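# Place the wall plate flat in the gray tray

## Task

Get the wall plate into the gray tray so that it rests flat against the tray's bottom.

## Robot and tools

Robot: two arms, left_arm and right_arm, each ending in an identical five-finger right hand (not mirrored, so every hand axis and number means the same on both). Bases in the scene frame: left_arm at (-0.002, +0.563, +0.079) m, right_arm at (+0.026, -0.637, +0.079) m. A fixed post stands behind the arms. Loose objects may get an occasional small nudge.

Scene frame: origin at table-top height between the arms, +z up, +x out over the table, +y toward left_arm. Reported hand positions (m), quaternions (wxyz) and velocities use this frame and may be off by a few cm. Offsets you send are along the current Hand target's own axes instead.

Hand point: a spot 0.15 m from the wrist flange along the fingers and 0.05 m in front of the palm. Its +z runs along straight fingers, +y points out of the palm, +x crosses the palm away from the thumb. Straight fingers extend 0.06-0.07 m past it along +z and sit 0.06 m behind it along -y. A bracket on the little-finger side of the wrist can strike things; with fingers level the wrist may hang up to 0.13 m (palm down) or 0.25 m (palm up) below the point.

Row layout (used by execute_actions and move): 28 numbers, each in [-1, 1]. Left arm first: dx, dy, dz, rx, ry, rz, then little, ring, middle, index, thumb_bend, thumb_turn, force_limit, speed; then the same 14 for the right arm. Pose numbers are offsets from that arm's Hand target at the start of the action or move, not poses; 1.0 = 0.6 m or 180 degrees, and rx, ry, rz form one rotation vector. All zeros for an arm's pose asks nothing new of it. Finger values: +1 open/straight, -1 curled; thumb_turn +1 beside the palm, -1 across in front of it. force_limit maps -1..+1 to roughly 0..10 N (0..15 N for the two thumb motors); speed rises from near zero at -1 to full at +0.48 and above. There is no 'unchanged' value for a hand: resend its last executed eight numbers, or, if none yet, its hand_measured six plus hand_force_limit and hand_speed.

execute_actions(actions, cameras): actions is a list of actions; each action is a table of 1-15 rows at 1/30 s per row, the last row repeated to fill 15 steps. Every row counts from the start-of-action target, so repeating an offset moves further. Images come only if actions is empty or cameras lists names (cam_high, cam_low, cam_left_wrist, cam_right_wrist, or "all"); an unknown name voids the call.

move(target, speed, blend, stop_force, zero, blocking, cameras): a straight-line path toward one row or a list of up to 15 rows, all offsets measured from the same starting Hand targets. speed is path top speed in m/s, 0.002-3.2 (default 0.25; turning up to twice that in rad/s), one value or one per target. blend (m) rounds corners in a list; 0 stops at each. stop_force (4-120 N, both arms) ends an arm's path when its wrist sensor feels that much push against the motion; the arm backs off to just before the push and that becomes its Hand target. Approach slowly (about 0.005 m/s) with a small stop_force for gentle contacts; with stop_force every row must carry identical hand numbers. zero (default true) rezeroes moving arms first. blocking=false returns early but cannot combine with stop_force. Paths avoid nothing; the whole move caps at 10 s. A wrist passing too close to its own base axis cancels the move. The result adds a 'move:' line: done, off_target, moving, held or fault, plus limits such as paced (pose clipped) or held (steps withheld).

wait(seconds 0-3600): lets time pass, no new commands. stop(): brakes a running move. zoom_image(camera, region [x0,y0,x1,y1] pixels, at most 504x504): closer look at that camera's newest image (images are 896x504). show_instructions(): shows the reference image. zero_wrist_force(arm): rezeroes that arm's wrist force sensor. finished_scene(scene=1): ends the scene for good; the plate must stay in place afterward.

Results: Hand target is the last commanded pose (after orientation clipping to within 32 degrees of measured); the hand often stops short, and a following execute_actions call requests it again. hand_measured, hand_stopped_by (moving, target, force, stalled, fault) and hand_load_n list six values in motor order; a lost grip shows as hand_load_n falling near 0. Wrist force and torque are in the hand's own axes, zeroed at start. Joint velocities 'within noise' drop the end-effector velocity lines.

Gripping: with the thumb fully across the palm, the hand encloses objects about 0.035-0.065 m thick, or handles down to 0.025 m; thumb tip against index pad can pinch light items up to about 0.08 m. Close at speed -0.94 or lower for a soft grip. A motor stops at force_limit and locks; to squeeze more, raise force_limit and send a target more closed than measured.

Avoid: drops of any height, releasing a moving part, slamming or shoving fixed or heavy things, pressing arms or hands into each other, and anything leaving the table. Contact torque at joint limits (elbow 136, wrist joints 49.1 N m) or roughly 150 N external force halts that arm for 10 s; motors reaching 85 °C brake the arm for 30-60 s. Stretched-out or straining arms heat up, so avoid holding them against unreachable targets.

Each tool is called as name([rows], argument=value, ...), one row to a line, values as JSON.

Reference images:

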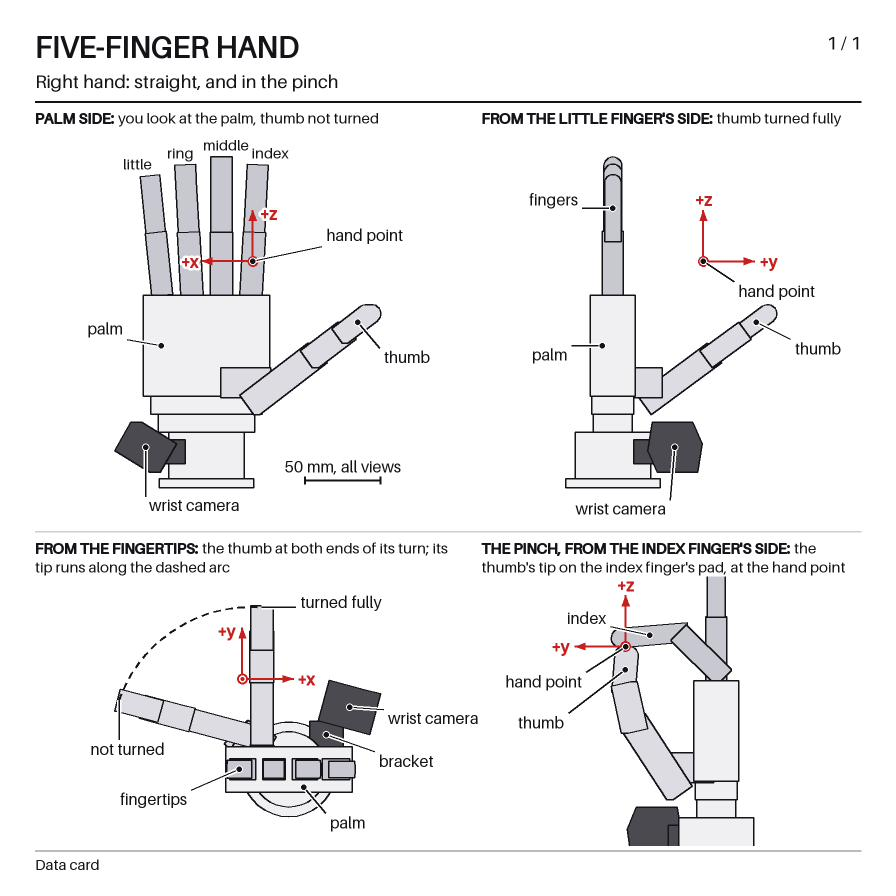

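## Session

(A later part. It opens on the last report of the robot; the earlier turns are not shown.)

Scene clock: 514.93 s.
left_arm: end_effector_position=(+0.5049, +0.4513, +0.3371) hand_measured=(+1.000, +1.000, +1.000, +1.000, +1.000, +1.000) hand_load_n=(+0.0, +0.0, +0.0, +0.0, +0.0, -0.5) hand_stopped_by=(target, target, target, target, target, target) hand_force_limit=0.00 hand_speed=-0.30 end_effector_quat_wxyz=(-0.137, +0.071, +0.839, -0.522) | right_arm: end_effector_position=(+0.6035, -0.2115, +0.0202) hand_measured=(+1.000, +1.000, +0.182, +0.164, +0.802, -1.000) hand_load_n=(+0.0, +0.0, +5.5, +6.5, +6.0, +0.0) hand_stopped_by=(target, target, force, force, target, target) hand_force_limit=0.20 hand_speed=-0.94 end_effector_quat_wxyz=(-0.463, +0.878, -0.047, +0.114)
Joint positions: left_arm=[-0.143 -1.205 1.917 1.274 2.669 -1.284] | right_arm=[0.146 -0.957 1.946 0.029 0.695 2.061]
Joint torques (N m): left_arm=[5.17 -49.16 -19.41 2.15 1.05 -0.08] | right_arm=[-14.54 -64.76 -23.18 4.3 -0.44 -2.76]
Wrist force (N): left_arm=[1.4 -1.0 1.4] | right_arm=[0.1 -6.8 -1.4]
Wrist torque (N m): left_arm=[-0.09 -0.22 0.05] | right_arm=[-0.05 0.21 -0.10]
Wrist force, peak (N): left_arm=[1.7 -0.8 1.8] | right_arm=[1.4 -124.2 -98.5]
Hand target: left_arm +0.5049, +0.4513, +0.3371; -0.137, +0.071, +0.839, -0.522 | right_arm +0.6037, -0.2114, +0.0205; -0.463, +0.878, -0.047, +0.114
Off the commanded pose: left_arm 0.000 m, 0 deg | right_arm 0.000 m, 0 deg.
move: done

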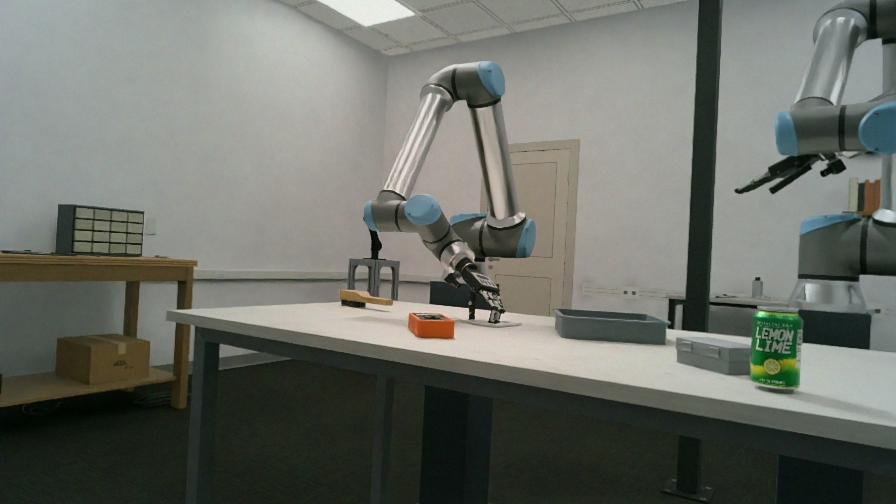

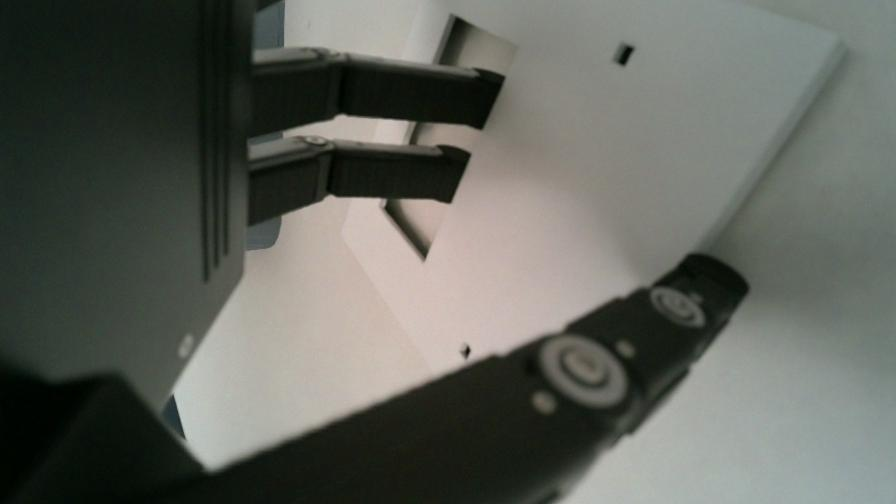

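move(target=[0,0,0,0,0,0,1,1,1,1,1,1,0,-0.3,0.0026,-0.0137,-0.0091,0,0,0,1,1,0,0,0.8,-1,0.2,-0.94], speed=0.02, stop_force=20, cameras=["cam_low","cam_right_wrist"])

zoom_image(camera="cam_low", region=[455, 280, 535, 335])

Scene clock: 519.70 s.
left_arm: end_effector_position=(+0.5049, +0.4513, +0.3371) hand_measured=(+1.000, +1.000, +1.000, +1.000, +1.000, +1.000) hand_load_n=(+0.0, +0.0, +0.0, +0.0, +0.0, -0.5) hand_stopped_by=(target, target, target, target, target, target) hand_force_limit=0.00 hand_speed=-0.30 end_effector_quat_wxyz=(-0.137, +0.071, +0.839, -0.522) | right_arm: end_effector_position=(+0.6037, -0.2114, +0.0305) hand_measured=(+1.000, +1.000, +0.182, +0.164, +0.802, -1.000) hand_load_n=(+0.0, +0.0, +4.0, +4.5, +7.5, +0.0) hand_stopped_by=(target, target, force, force, target, target) hand_force_limit=0.20 hand_speed=-0.94 end_effector_quat_wxyz=(-0.463, +0.878, -0.047, +0.114)
Joint positions: left_arm=[-0.143 -1.205 1.917 1.274 2.669 -1.284] | right_arm=[0.146 -0.972 1.945 0.045 0.695 2.061]
Joint torques (N m): left_arm=[5.12 -47.82 -19.85 1.95 1.04 -0.14] | right_arm=[-13.52 -51.89 -28.64 -0.51 -1.66 -2.97]
Wrist force (N): left_arm=[1.2 -0.7 1.4] | right_arm=[-2.6 0.4 0.6]
Wrist torque (N m): left_arm=[-0.05 -0.19 0.05] | right_arm=[-0.02 0.39 -0.16]
Wrist force, peak (N): left_arm=[1.9 -1.4 1.5] | right_arm=[-2.1 -6.8 -0.5]
Hand target: left_arm +0.5049, +0.4513, +0.3371; -0.137, +0.071, +0.839, -0.522 | right_arm +0.6037, -0.2114, +0.0305; -0.463, +0.878, -0.047, +0.114
Off the commanded pose: left_arm 0.000 m, 0 deg | right_arm 0.000 m, 0 deg.
move: done

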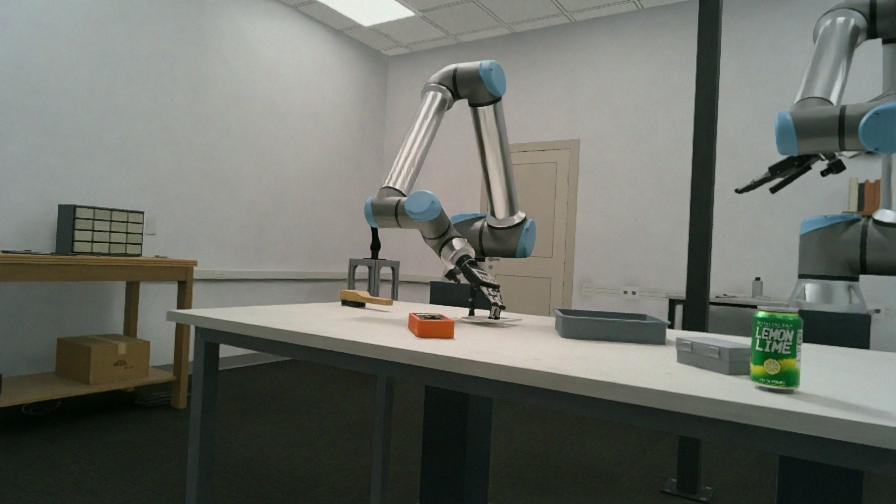

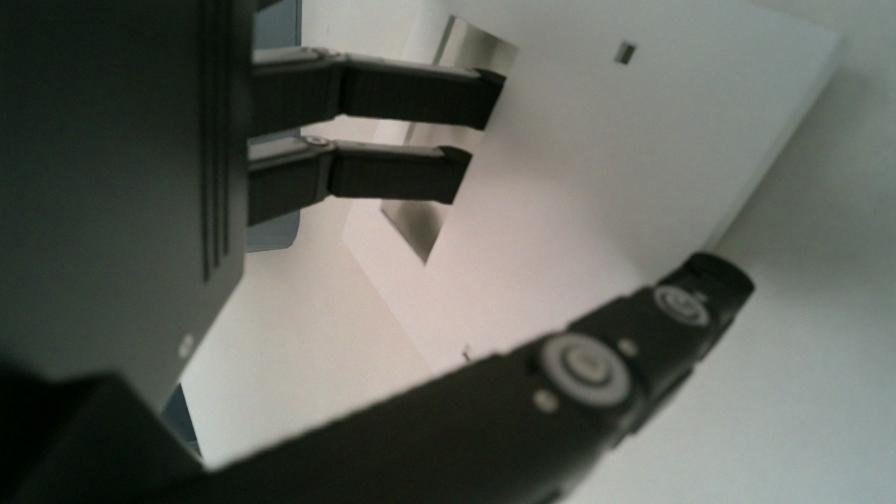

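Scaled by 6.300.

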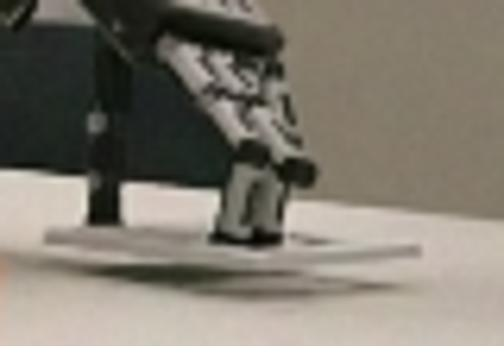

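move([
  [0,0,0,0,0,0,1,1,1,1,1,1,0,-0.3,0.0259,-0.1367,-0.0904,0,0,0,1,1,0,0,0.8,-1,0.2,-0.94],
  [0,0,0,0,0,0,1,1,1,1,1,1,0,-0.3,-0.1482,-0.433,0.3077,0.0269,-0.1419,-0.0939,1,1,0,0,0.8,-1,0.2,-0.94],
], speed=0.1, blend=[0.02, 0], cameras=["cam_high","cam_low","cam_right_wrist"])

Scene clock: 551.30 s.
left_arm: end_effector_position=(+0.5049, +0.4513, +0.3371) hand_measured=(+1.000, +1.000, +1.000, +1.000, +1.000, +1.000) hand_load_n=(+0.0, +0.0, +0.0, +0.0, +0.0, -0.5) hand_stopped_by=(target, target, target, target, target, target) hand_force_limit=0.00 hand_speed=-0.30 end_effector_quat_wxyz=(-0.137, +0.071, +0.839, -0.522) | right_arm: end_effector_position=(+0.5564, +0.1006, +0.1302) hand_measured=(+1.000, +1.000, +0.182, +0.164, +0.802, -1.000) hand_load_n=(+0.0, +0.0, +4.0, +4.5, +8.0, +0.0) hand_stopped_by=(target, target, force, force, target, target) hand_force_limit=0.20 hand_speed=-0.94 end_effector_quat_wxyz=(-0.477, +0.858, +0.189, -0.014)
Joint positions: left_arm=[-0.143 -1.205 1.917 1.274 2.669 -1.284] | right_arm=[0.568 -0.79 1.377 0.565 0.639 1.89]
Joint torques (N m): left_arm=[2.69 -48.03 -19.93 2.45 0.88 -0.13] | right_arm=[-15.35 -81.3 -25.58 0.72 1.18 1.94]
Wrist force (N): left_arm=[1.2 -0.6 1.2] | right_arm=[-3.1 0.2 0.4]
Wrist torque (N m): left_arm=[-0.02 -0.19 0.06] | right_arm=[-0.02 0.45 -0.10]
Wrist force, peak (N): left_arm=[1.4 -1.4 1.8] | right_arm=[-3.1 1.3 0.8]
Hand target: left_arm +0.5049, +0.4513, +0.3371; -0.137, +0.071, +0.839, -0.522 | right_arm +0.5565, +0.1005, +0.1302; -0.477, +0.858, +0.189, -0.014
Off the commanded pose: left_arm 0.000 m, 0 deg | right_arm 0.000 m, 0 deg.
move: done

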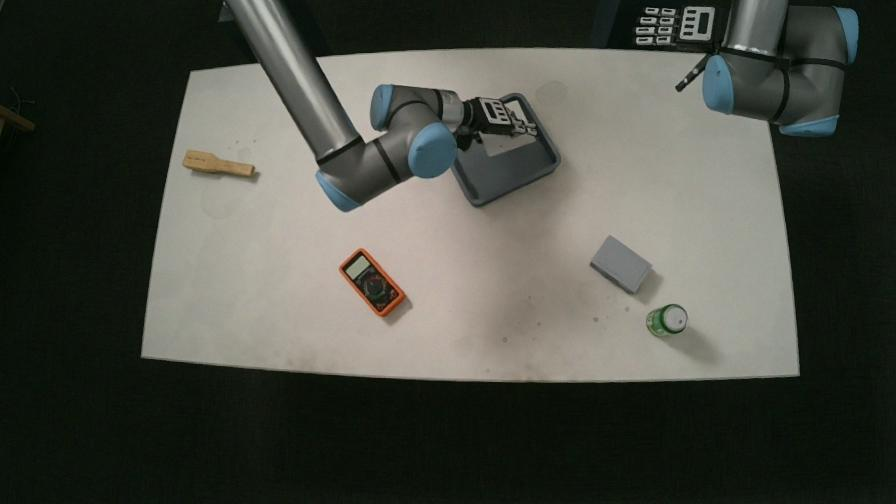

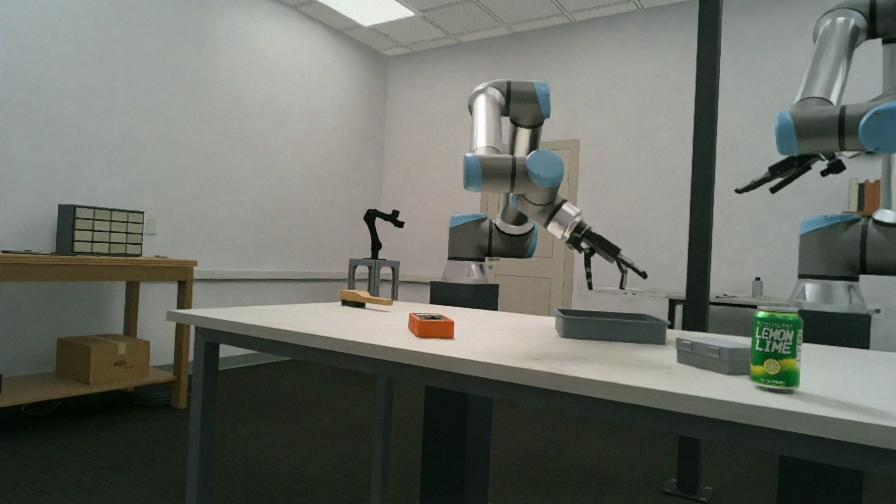

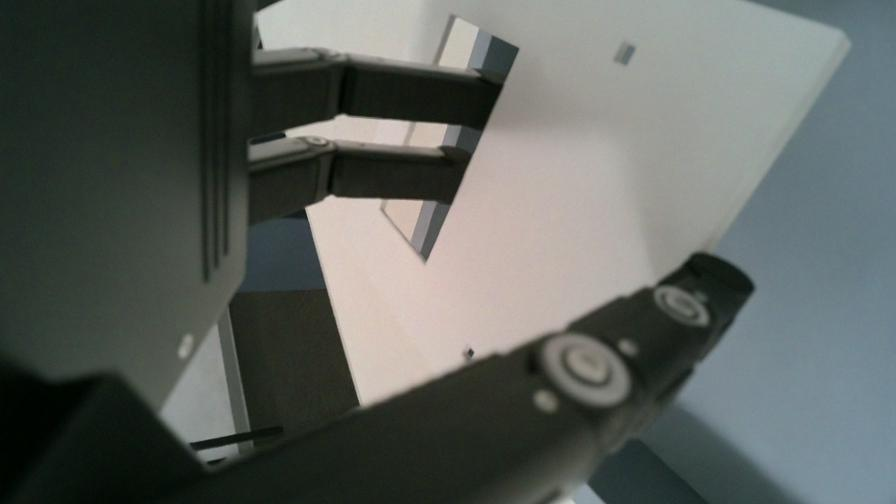

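zoom_image(camera="cam_high", region=[420, 80, 580, 220])

zoom_image(camera="cam_low", region=[540, 220, 690, 350])

Scaled by 3.150.

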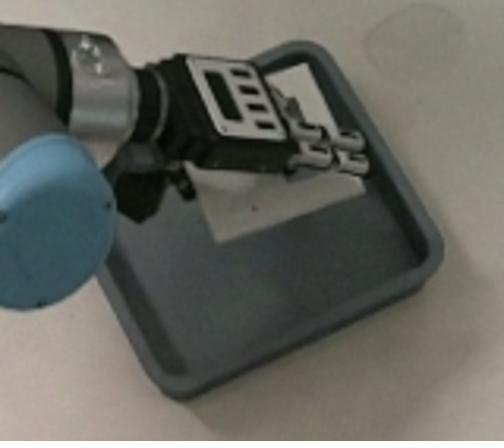

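Scaled by 3.360.

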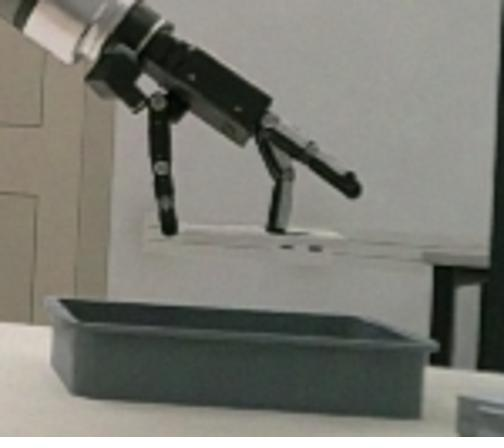

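move(target=[0,0,0,0,0,0,1,1,1,1,1,1,0,-0.3,-0.0005,0.0675,0.0355,0,0,0,1,1,0,0,0.8,-1,0.2,-0.94], speed=0.05, stop_force=10, cameras=["cam_high","cam_low","cam_right_wrist"])

zoom_image(camera="cam_high", region=[420, 80, 580, 220])

zoom_image(camera="cam_low", region=[540, 220, 690, 350])

Scene clock: 570.90 s.
left_arm: end_effector_position=(+0.5049, +0.4513, +0.3371) hand_measured=(+1.000, +1.000, +1.000, +1.000, +1.000, +1.000) hand_load_n=(+0.0, +0.0, +0.0, +0.0, +0.0, +0.0) hand_stopped_by=(target, target, target, target, target, target) hand_force_limit=0.00 hand_speed=-0.30 end_effector_quat_wxyz=(-0.137, +0.071, +0.839, -0.522) | right_arm: end_effector_position=(+0.5645, +0.0986, +0.0852) hand_measured=(+1.000, +1.000, +0.182, +0.164, +0.802, -1.000) hand_load_n=(+0.0, +0.0, +4.0, +4.5, +8.0, +0.0) hand_stopped_by=(target, target, force, force, target, target) hand_force_limit=0.20 hand_speed=-0.94 end_effector_quat_wxyz=(-0.477, +0.858, +0.189, -0.014)
Joint positions: left_arm=[-0.143 -1.205 1.917 1.274 2.669 -1.284] | right_arm=[0.56 -0.74 1.376 0.524 0.636 1.879]
Joint torques (N m): left_arm=[2.25 -48.49 -19.85 2.01 1.13 -0.38] | right_arm=[11.35 -95.11 -40.81 6.18 -0.13 1.29]
Wrist force (N): left_arm=[1.4 -0.5 1.0] | right_arm=[-3.1 0.1 0.5]
Wrist torque (N m): left_arm=[0.00 -0.20 0.07] | right_arm=[-0.03 0.43 -0.04]
Wrist force, peak (N): left_arm=[1.7 -0.9 1.8] | right_arm=[-3.2 0.4 0.4]
Hand target: left_arm +0.5049, +0.4513, +0.3371; -0.137, +0.071, +0.839, -0.522 | right_arm +0.5644, +0.0986, +0.0852; -0.477, +0.858, +0.189, -0.014
Off the commanded pose: left_arm 0.000 m, 0 deg | right_arm 0.000 m, 0 deg.
move: done

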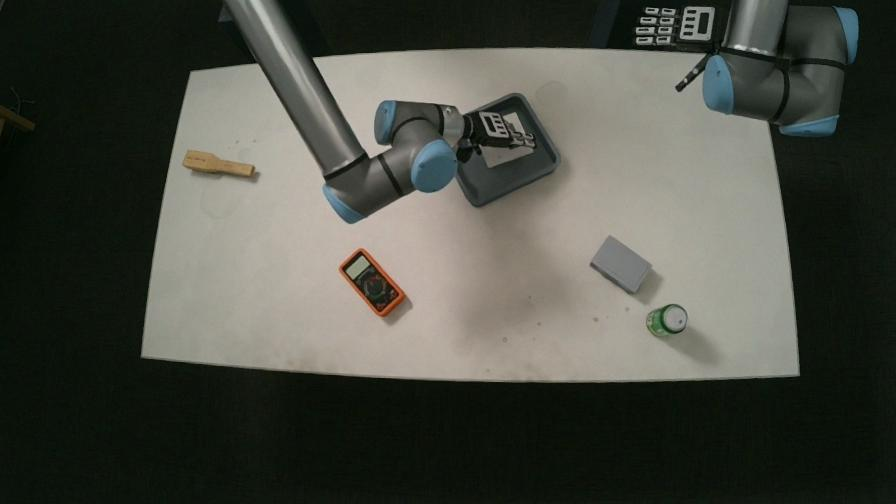

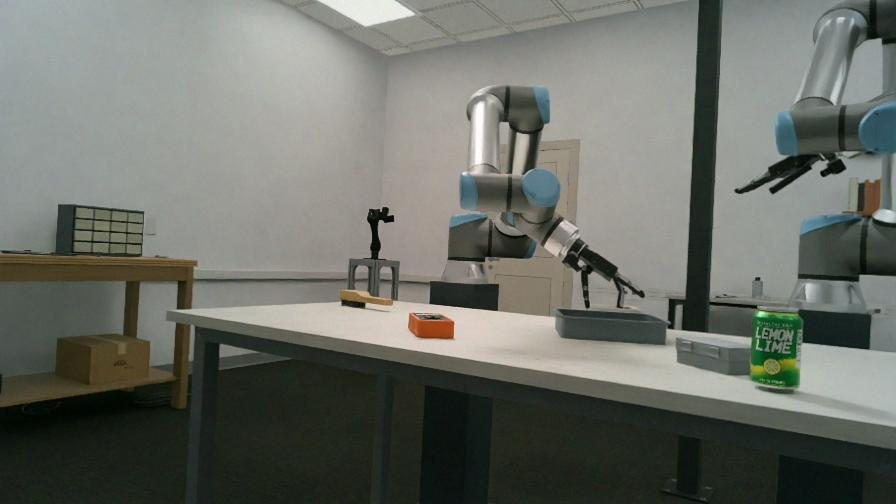

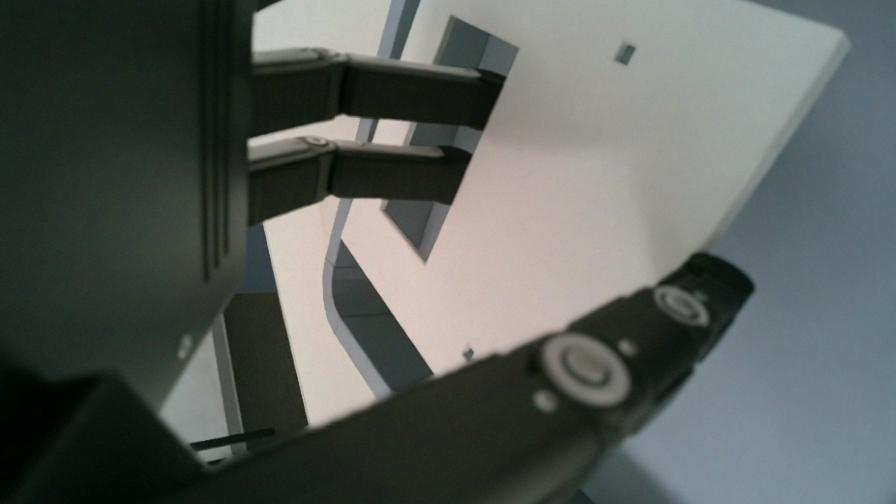

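Scaled by 3.150.

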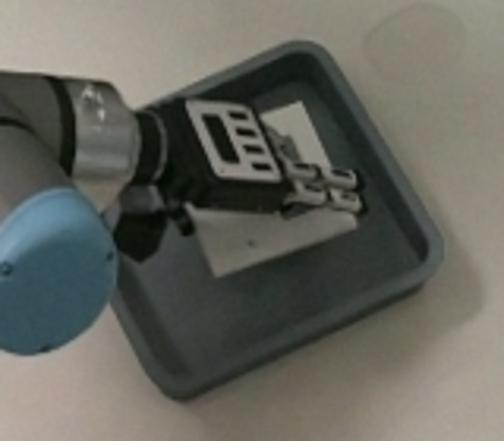

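Scaled by 3.360.

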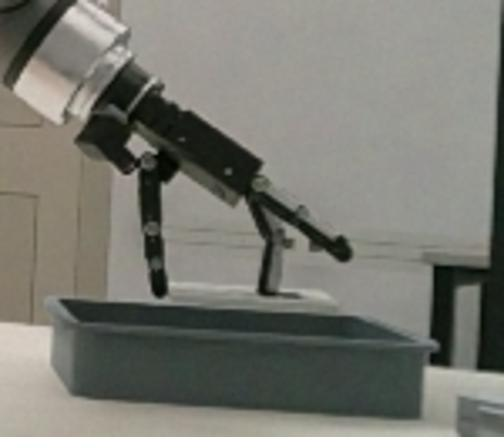

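move(target=[0,0,0,0,0,0,1,1,1,1,1,1,0,-0.3,-0.0048,0.0705,0.045,0,0,0,1,1,0,0,0.8,-1,0.2,-0.94], speed=0.04, stop_force=8, cameras=["cam_high","cam_low","cam_right_wrist"])

zoom_image(camera="cam_high", region=[420, 80, 580, 220])

zoom_image(camera="cam_low", region=[540, 220, 690, 350])

Scene clock: 579.17 s.
left_arm: end_effector_position=(+0.5049, +0.4513, +0.3371) hand_measured=(+1.000, +1.000, +1.000, +1.000, +1.000, +1.000) hand_load_n=(+0.0, +0.0, +0.0, +0.0, +0.0, -0.5) hand_stopped_by=(target, target, target, target, target, target) hand_force_limit=0.00 hand_speed=-0.30 end_effector_quat_wxyz=(-0.137, +0.071, +0.839, -0.522) | right_arm: end_effector_position=(+0.5694, +0.0996, +0.0352) hand_measured=(+1.000, +1.000, +0.182, +0.164, +0.802, -1.000) hand_load_n=(+0.0, +0.0, +4.0, +4.5, +7.5, +0.0) hand_stopped_by=(target, target, force, force, target, target) hand_force_limit=0.20 hand_speed=-0.94 end_effector_quat_wxyz=(-0.477, +0.858, +0.189, -0.014)
Joint positions: left_arm=[-0.143 -1.205 1.917 1.274 2.669 -1.284] | right_arm=[0.558 -0.682 1.371 0.474 0.635 1.876]
Joint torques (N m): left_arm=[-0.19 -49.14 -19.43 2.31 0.76 -0.22] | right_arm=[-11.09 -95.75 -28.31 6.16 -1.95 0.12]
Wrist force (N): left_arm=[0.9 -0.7 1.2] | right_arm=[-2.7 0.0 0.4]
Wrist torque (N m): left_arm=[-0.03 -0.13 0.03] | right_arm=[-0.05 0.37 -0.02]
Wrist force, peak (N): left_arm=[1.6 -1.1 1.8] | right_arm=[-3.2 -0.1 0.4]
Hand target: left_arm +0.5049, +0.4513, +0.3371; -0.137, +0.071, +0.839, -0.522 | right_arm +0.5694, +0.0995, +0.0351; -0.477, +0.858, +0.189, -0.014
Off the commanded pose: left_arm 0.000 m, 0 deg | right_arm 0.000 m, 0 deg.
move: done

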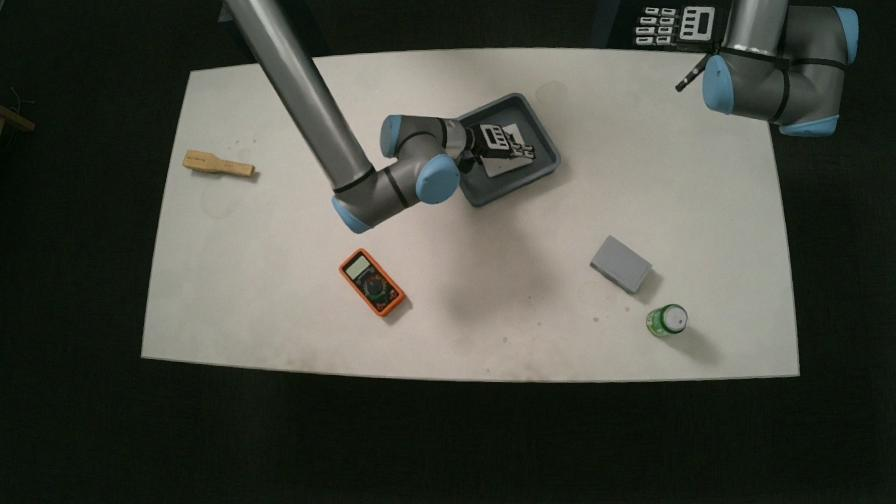

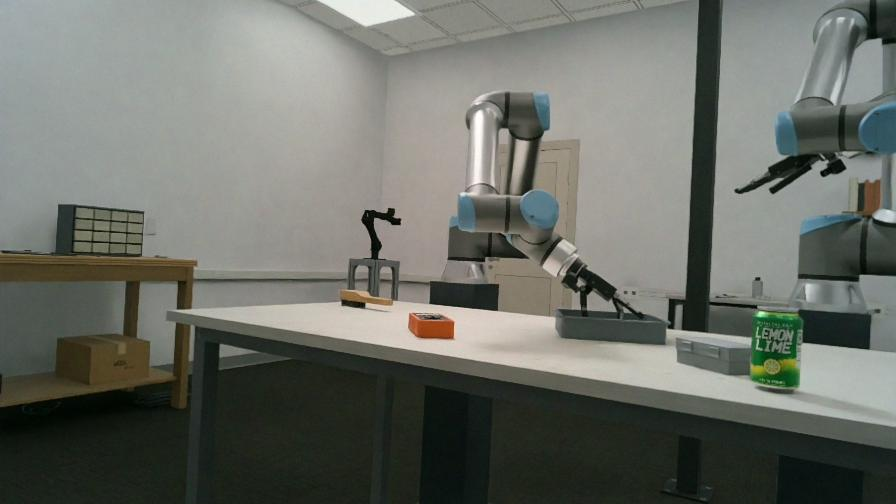

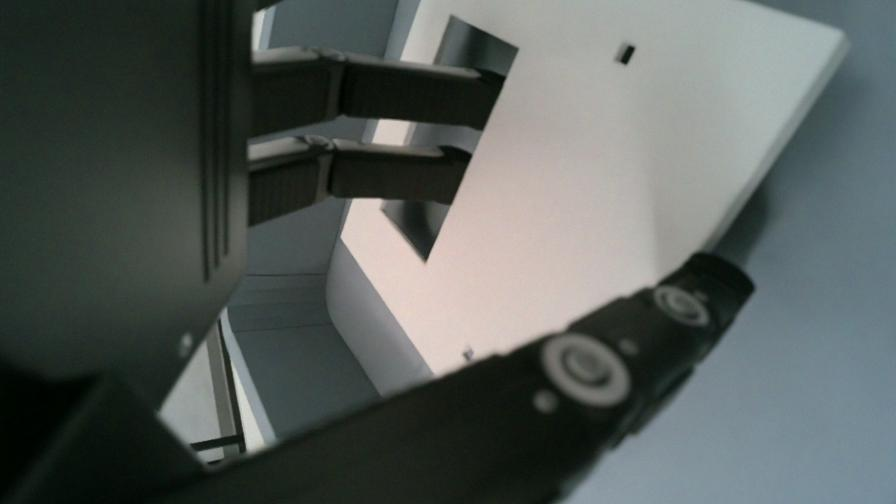

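Scaled by 3.150.

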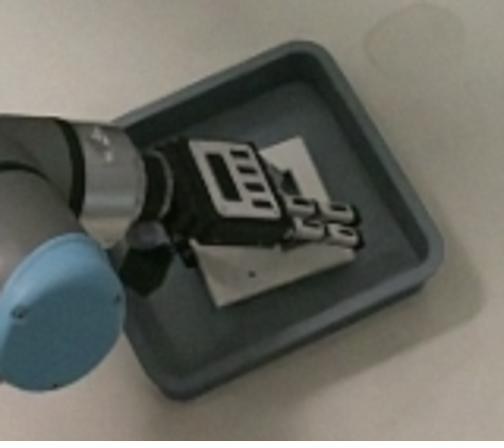

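Scaled by 3.360.

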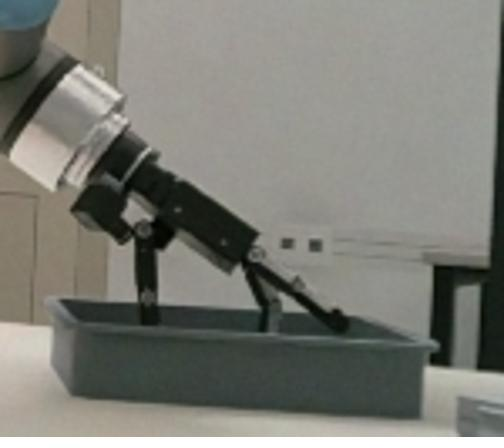

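move(target=[0,0,0,0,0,0,1,1,1,1,1,1,0,-0.3,-0.0052,0.0275,0.0182,0,0,0,1,1,0,0,0.8,-1,0.2,-0.94], speed=0.006, stop_force=4, cameras=["cam_high","cam_low","cam_right_wrist"])

zoom_image(camera="cam_high", region=[420, 80, 580, 220])

Scene clock: 584.63 s.
left_arm: end_effector_position=(+0.5049, +0.4513, +0.3371) hand_measured=(+1.000, +1.000, +1.000, +1.000, +1.000, +1.000) hand_load_n=(+0.0, +0.0, +0.0, +0.0, +0.0, +0.0) hand_stopped_by=(target, target, target, target, target, target) hand_force_limit=0.00 hand_speed=-0.30 end_effector_quat_wxyz=(-0.137, +0.071, +0.839, -0.522) | right_arm: end_effector_position=(+0.5694, +0.0996, +0.0238) hand_measured=(+1.000, +1.000, +0.182, +0.164, +0.802, -1.000) hand_load_n=(+0.0, +0.0, +4.0, +4.5, +7.5, +0.0) hand_stopped_by=(target, target, force, force, target, target) hand_force_limit=0.20 hand_speed=-0.94 end_effector_quat_wxyz=(-0.477, +0.858, +0.189, -0.014)
Joint positions: left_arm=[-0.143 -1.205 1.917 1.274 2.669 -1.284] | right_arm=[0.558 -0.67 1.372 0.461 0.635 1.876]
Joint torques (N m): left_arm=[-3.05 -50.39 -19.52 2.26 0.89 -0.08] | right_arm=[10.7 -92.34 -18.17 5.9 0.15 1.2]
Wrist force (N): left_arm=[0.8 -0.7 1.3] | right_arm=[-2.8 -3.6 -2.1]
Wrist torque (N m): left_arm=[-0.06 -0.12 0.02] | right_arm=[-0.20 0.44 -0.08]
Wrist force, peak (N): left_arm=[1.6 -1.0 2.0] | right_arm=[-2.5 -4.9 -3.6]
Hand target: left_arm +0.5049, +0.4513, +0.3371; -0.137, +0.071, +0.839, -0.522 | right_arm +0.5694, +0.0996, +0.0238; -0.477, +0.858, +0.189, -0.014 (not the last commanded pose)
Off the commanded pose: left_arm 0.000 m, 0 deg | right_arm 0.009 m, 0 deg.
move: contact (right_arm)

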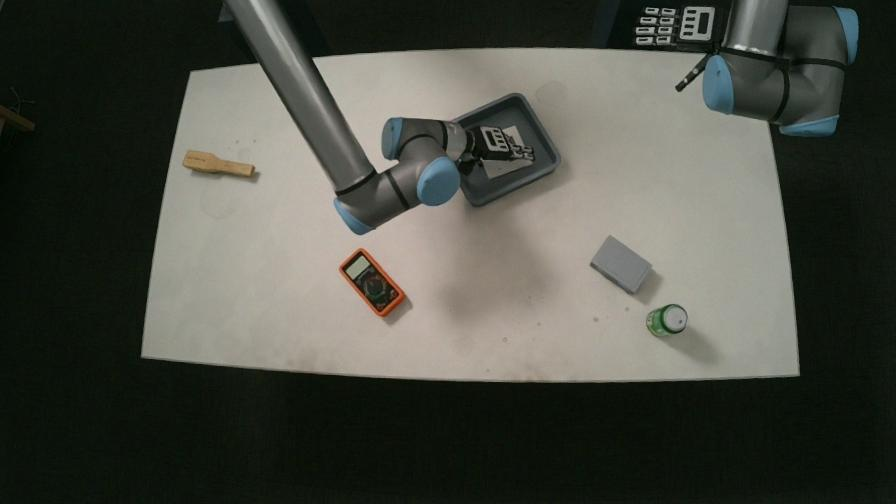

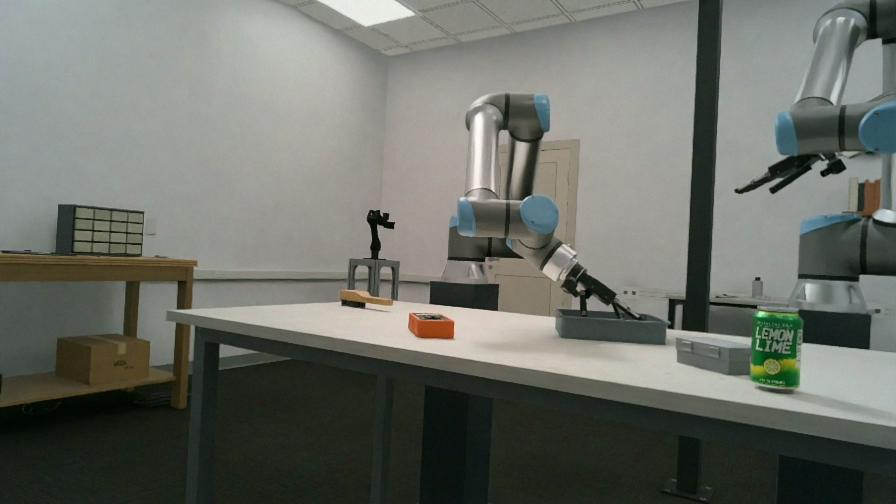

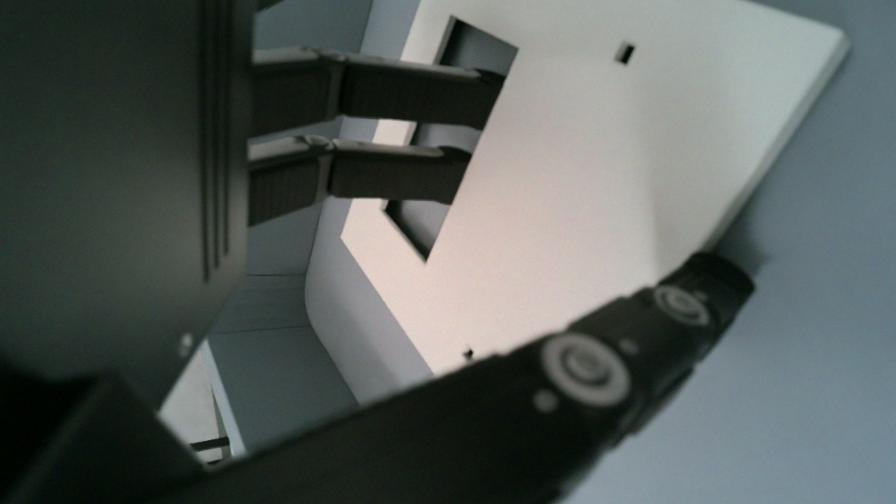

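Scaled by 3.150.

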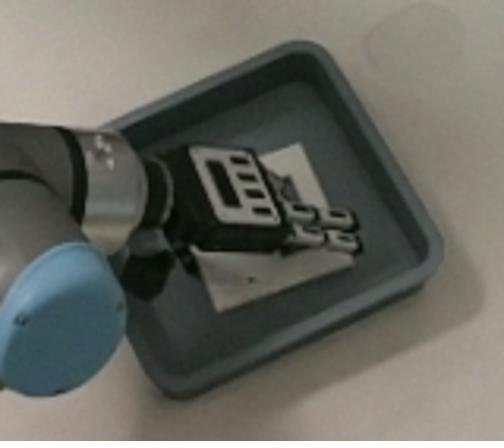

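move(target=[0,0,0,0,0,0,1,1,1,1,1,1,0,-0.3,0,0,0,0,0,0,1,1,0.3,0.3,0.8,-1,0.2,-0.85], speed=0.02, cameras=["cam_high","cam_right_wrist"])

Scene clock: 592.20 s.
left_arm: end_effector_position=(+0.5049, +0.4513, +0.3371) hand_measured=(+1.000, +1.000, +1.000, +1.000, +1.000, +1.000) hand_load_n=(+0.0, +0.0, +0.0, -0.5, +0.0, +0.0) hand_stopped_by=(target, target, target, target, target, target) hand_force_limit=0.00 hand_speed=-0.30 end_effector_quat_wxyz=(-0.137, +0.071, +0.839, -0.522) | right_arm: end_effector_position=(+0.5694, +0.0996, +0.0238) hand_measured=(+1.000, +1.000, +0.300, +0.300, +0.800, -1.000) hand_load_n=(+0.0, +0.0, -0.5, +0.0, +0.5, +0.0) hand_stopped_by=(target, target, target, target, target, target) hand_force_limit=0.20 hand_speed=-0.85 end_effector_quat_wxyz=(-0.477, +0.858, +0.189, -0.014)
Joint positions: left_arm=[-0.143 -1.205 1.917 1.274 2.669 -1.284] | right_arm=[0.558 -0.67 1.372 0.461 0.635 1.876]
Joint torques (N m): left_arm=[-2.66 -48.46 -19.67 2.16 1.31 0.01] | right_arm=[9.17 -93.19 -22.47 5.9 -0.03 1]
Wrist force (N): left_arm=[1.1 -0.9 1.2] | right_arm=[-2.7 -0.4 -0.5]
Wrist torque (N m): left_arm=[-0.07 -0.17 0.03] | right_arm=[-0.07 0.41 -0.04]
Wrist force, peak (N): left_arm=[1.6 -0.9 2.0] | right_arm=[-2.9 -3.4 -2.7]
Hand target: left_arm +0.5049, +0.4513, +0.3371; -0.137, +0.071, +0.839, -0.522 | right_arm +0.5694, +0.0996, +0.0238; -0.477, +0.858, +0.189, -0.014
Off the commanded pose: left_arm 0.000 m, 0 deg | right_arm 0.000 m, 0 deg.
move: done

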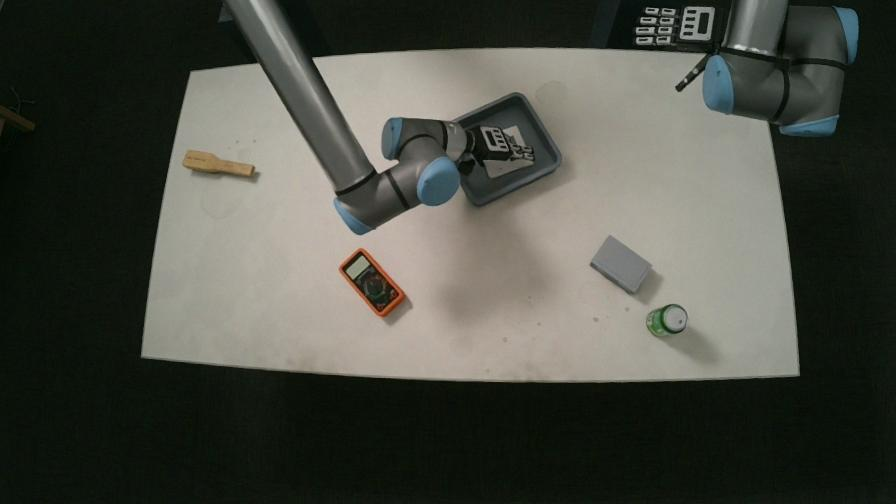

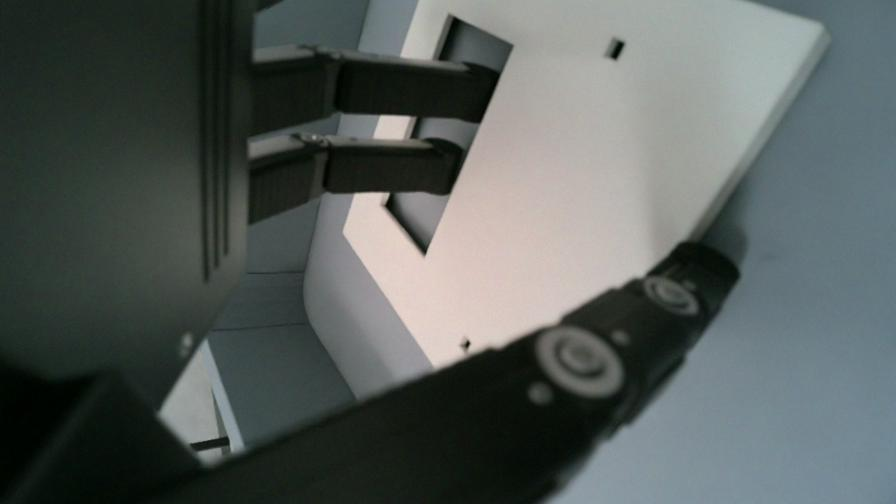

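move([
  [0,0,0,0,0,0,1,1,1,1,1,1,0,-0.3,0,0,0,0,0,0,1,1,0.42,0.42,0.8,-1,0.2,-0.8],
  [0,0,0,0,0,0,1,1,1,1,1,1,0,-0.3,0.0005,-0.0009,-0.0046,0,0,0,1,1,0.42,0.42,0.8,-1,0.2,-0.8],
  [0,0,0,0,0,0,1,1,1,1,1,1,0,-0.3,0.0265,-0.1382,-0.0954,0,0,0,1,1,0.42,0.42,0.8,-1,0.2,-0.8],
], speed=[0.01,0.01,0.06], cameras=["cam_high","cam_low","cam_right_wrist"])

Scene clock: 598.87 s.
left_arm: end_effector_position=(+0.5049, +0.4513, +0.3371) hand_measured=(+1.000, +1.000, +1.000, +1.000, +1.000, +1.000) hand_load_n=(+0.0, +0.0, +0.0, -0.5, +0.0, +0.0) hand_stopped_by=(target, target, target, target, target, target) hand_force_limit=0.00 hand_speed=-0.30 end_effector_quat_wxyz=(-0.137, +0.071, +0.839, -0.522) | right_arm: end_effector_position=(+0.5701, +0.0977, +0.1261) hand_measured=(+1.000, +1.000, +0.420, +0.420, +0.800, -1.000) hand_load_n=(+0.0, +0.0, +0.0, +0.0, +0.0, +0.0) hand_stopped_by=(target, target, target, target, target, target) hand_force_limit=0.20 hand_speed=-0.80 end_effector_quat_wxyz=(-0.477, +0.858, +0.189, -0.014)
Joint positions: left_arm=[-0.143 -1.205 1.917 1.274 2.669 -1.284] | right_arm=[0.556 -0.773 1.355 0.584 0.634 1.872]
Joint torques (N m): left_arm=[-3.72 -49.38 -19.76 2.21 0.96 -0.27] | right_arm=[-9.63 -74.47 -30.73 -0.22 -0.1 -2.24]
Wrist force (N): left_arm=[1.2 -0.6 0.9] | right_arm=[-2.9 -0.2 0.2]
Wrist torque (N m): left_arm=[-0.02 -0.18 0.05] | right_arm=[-0.04 0.41 -0.04]
Wrist force, peak (N): left_arm=[1.6 -1.1 1.9] | right_arm=[-3.2 -0.5 -0.1]
Hand target: left_arm +0.5049, +0.4513, +0.3371; -0.137, +0.071, +0.839, -0.522 | right_arm +0.5701, +0.0976, +0.1258; -0.477, +0.858, +0.189, -0.014
Off the commanded pose: left_arm 0.000 m, 0 deg | right_arm 0.000 m, 0 deg.
move: done

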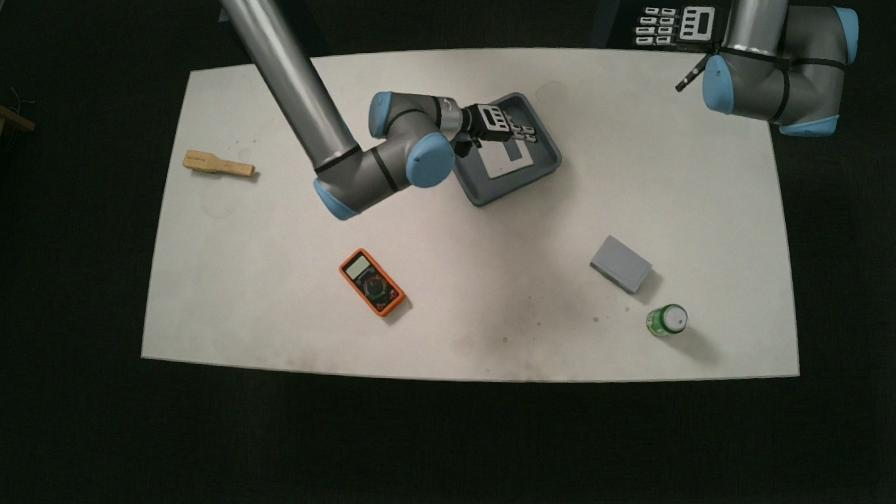

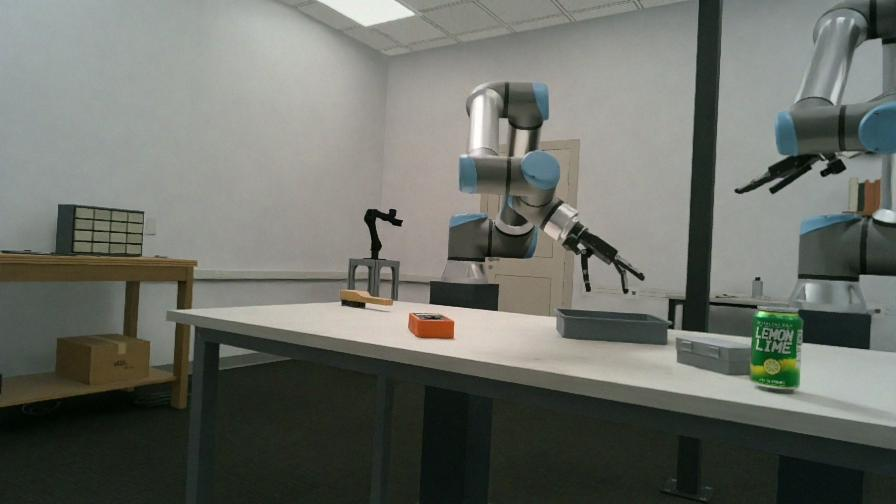

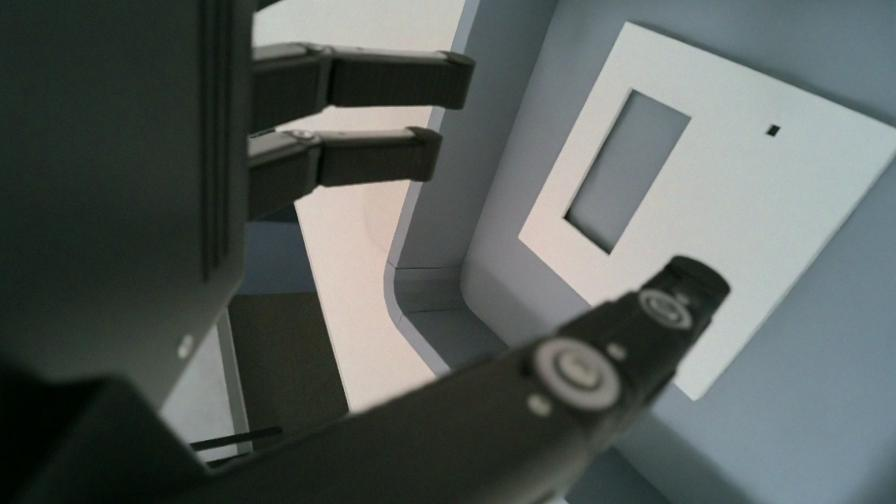

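finished_scene()

The scene is finished: the task was done.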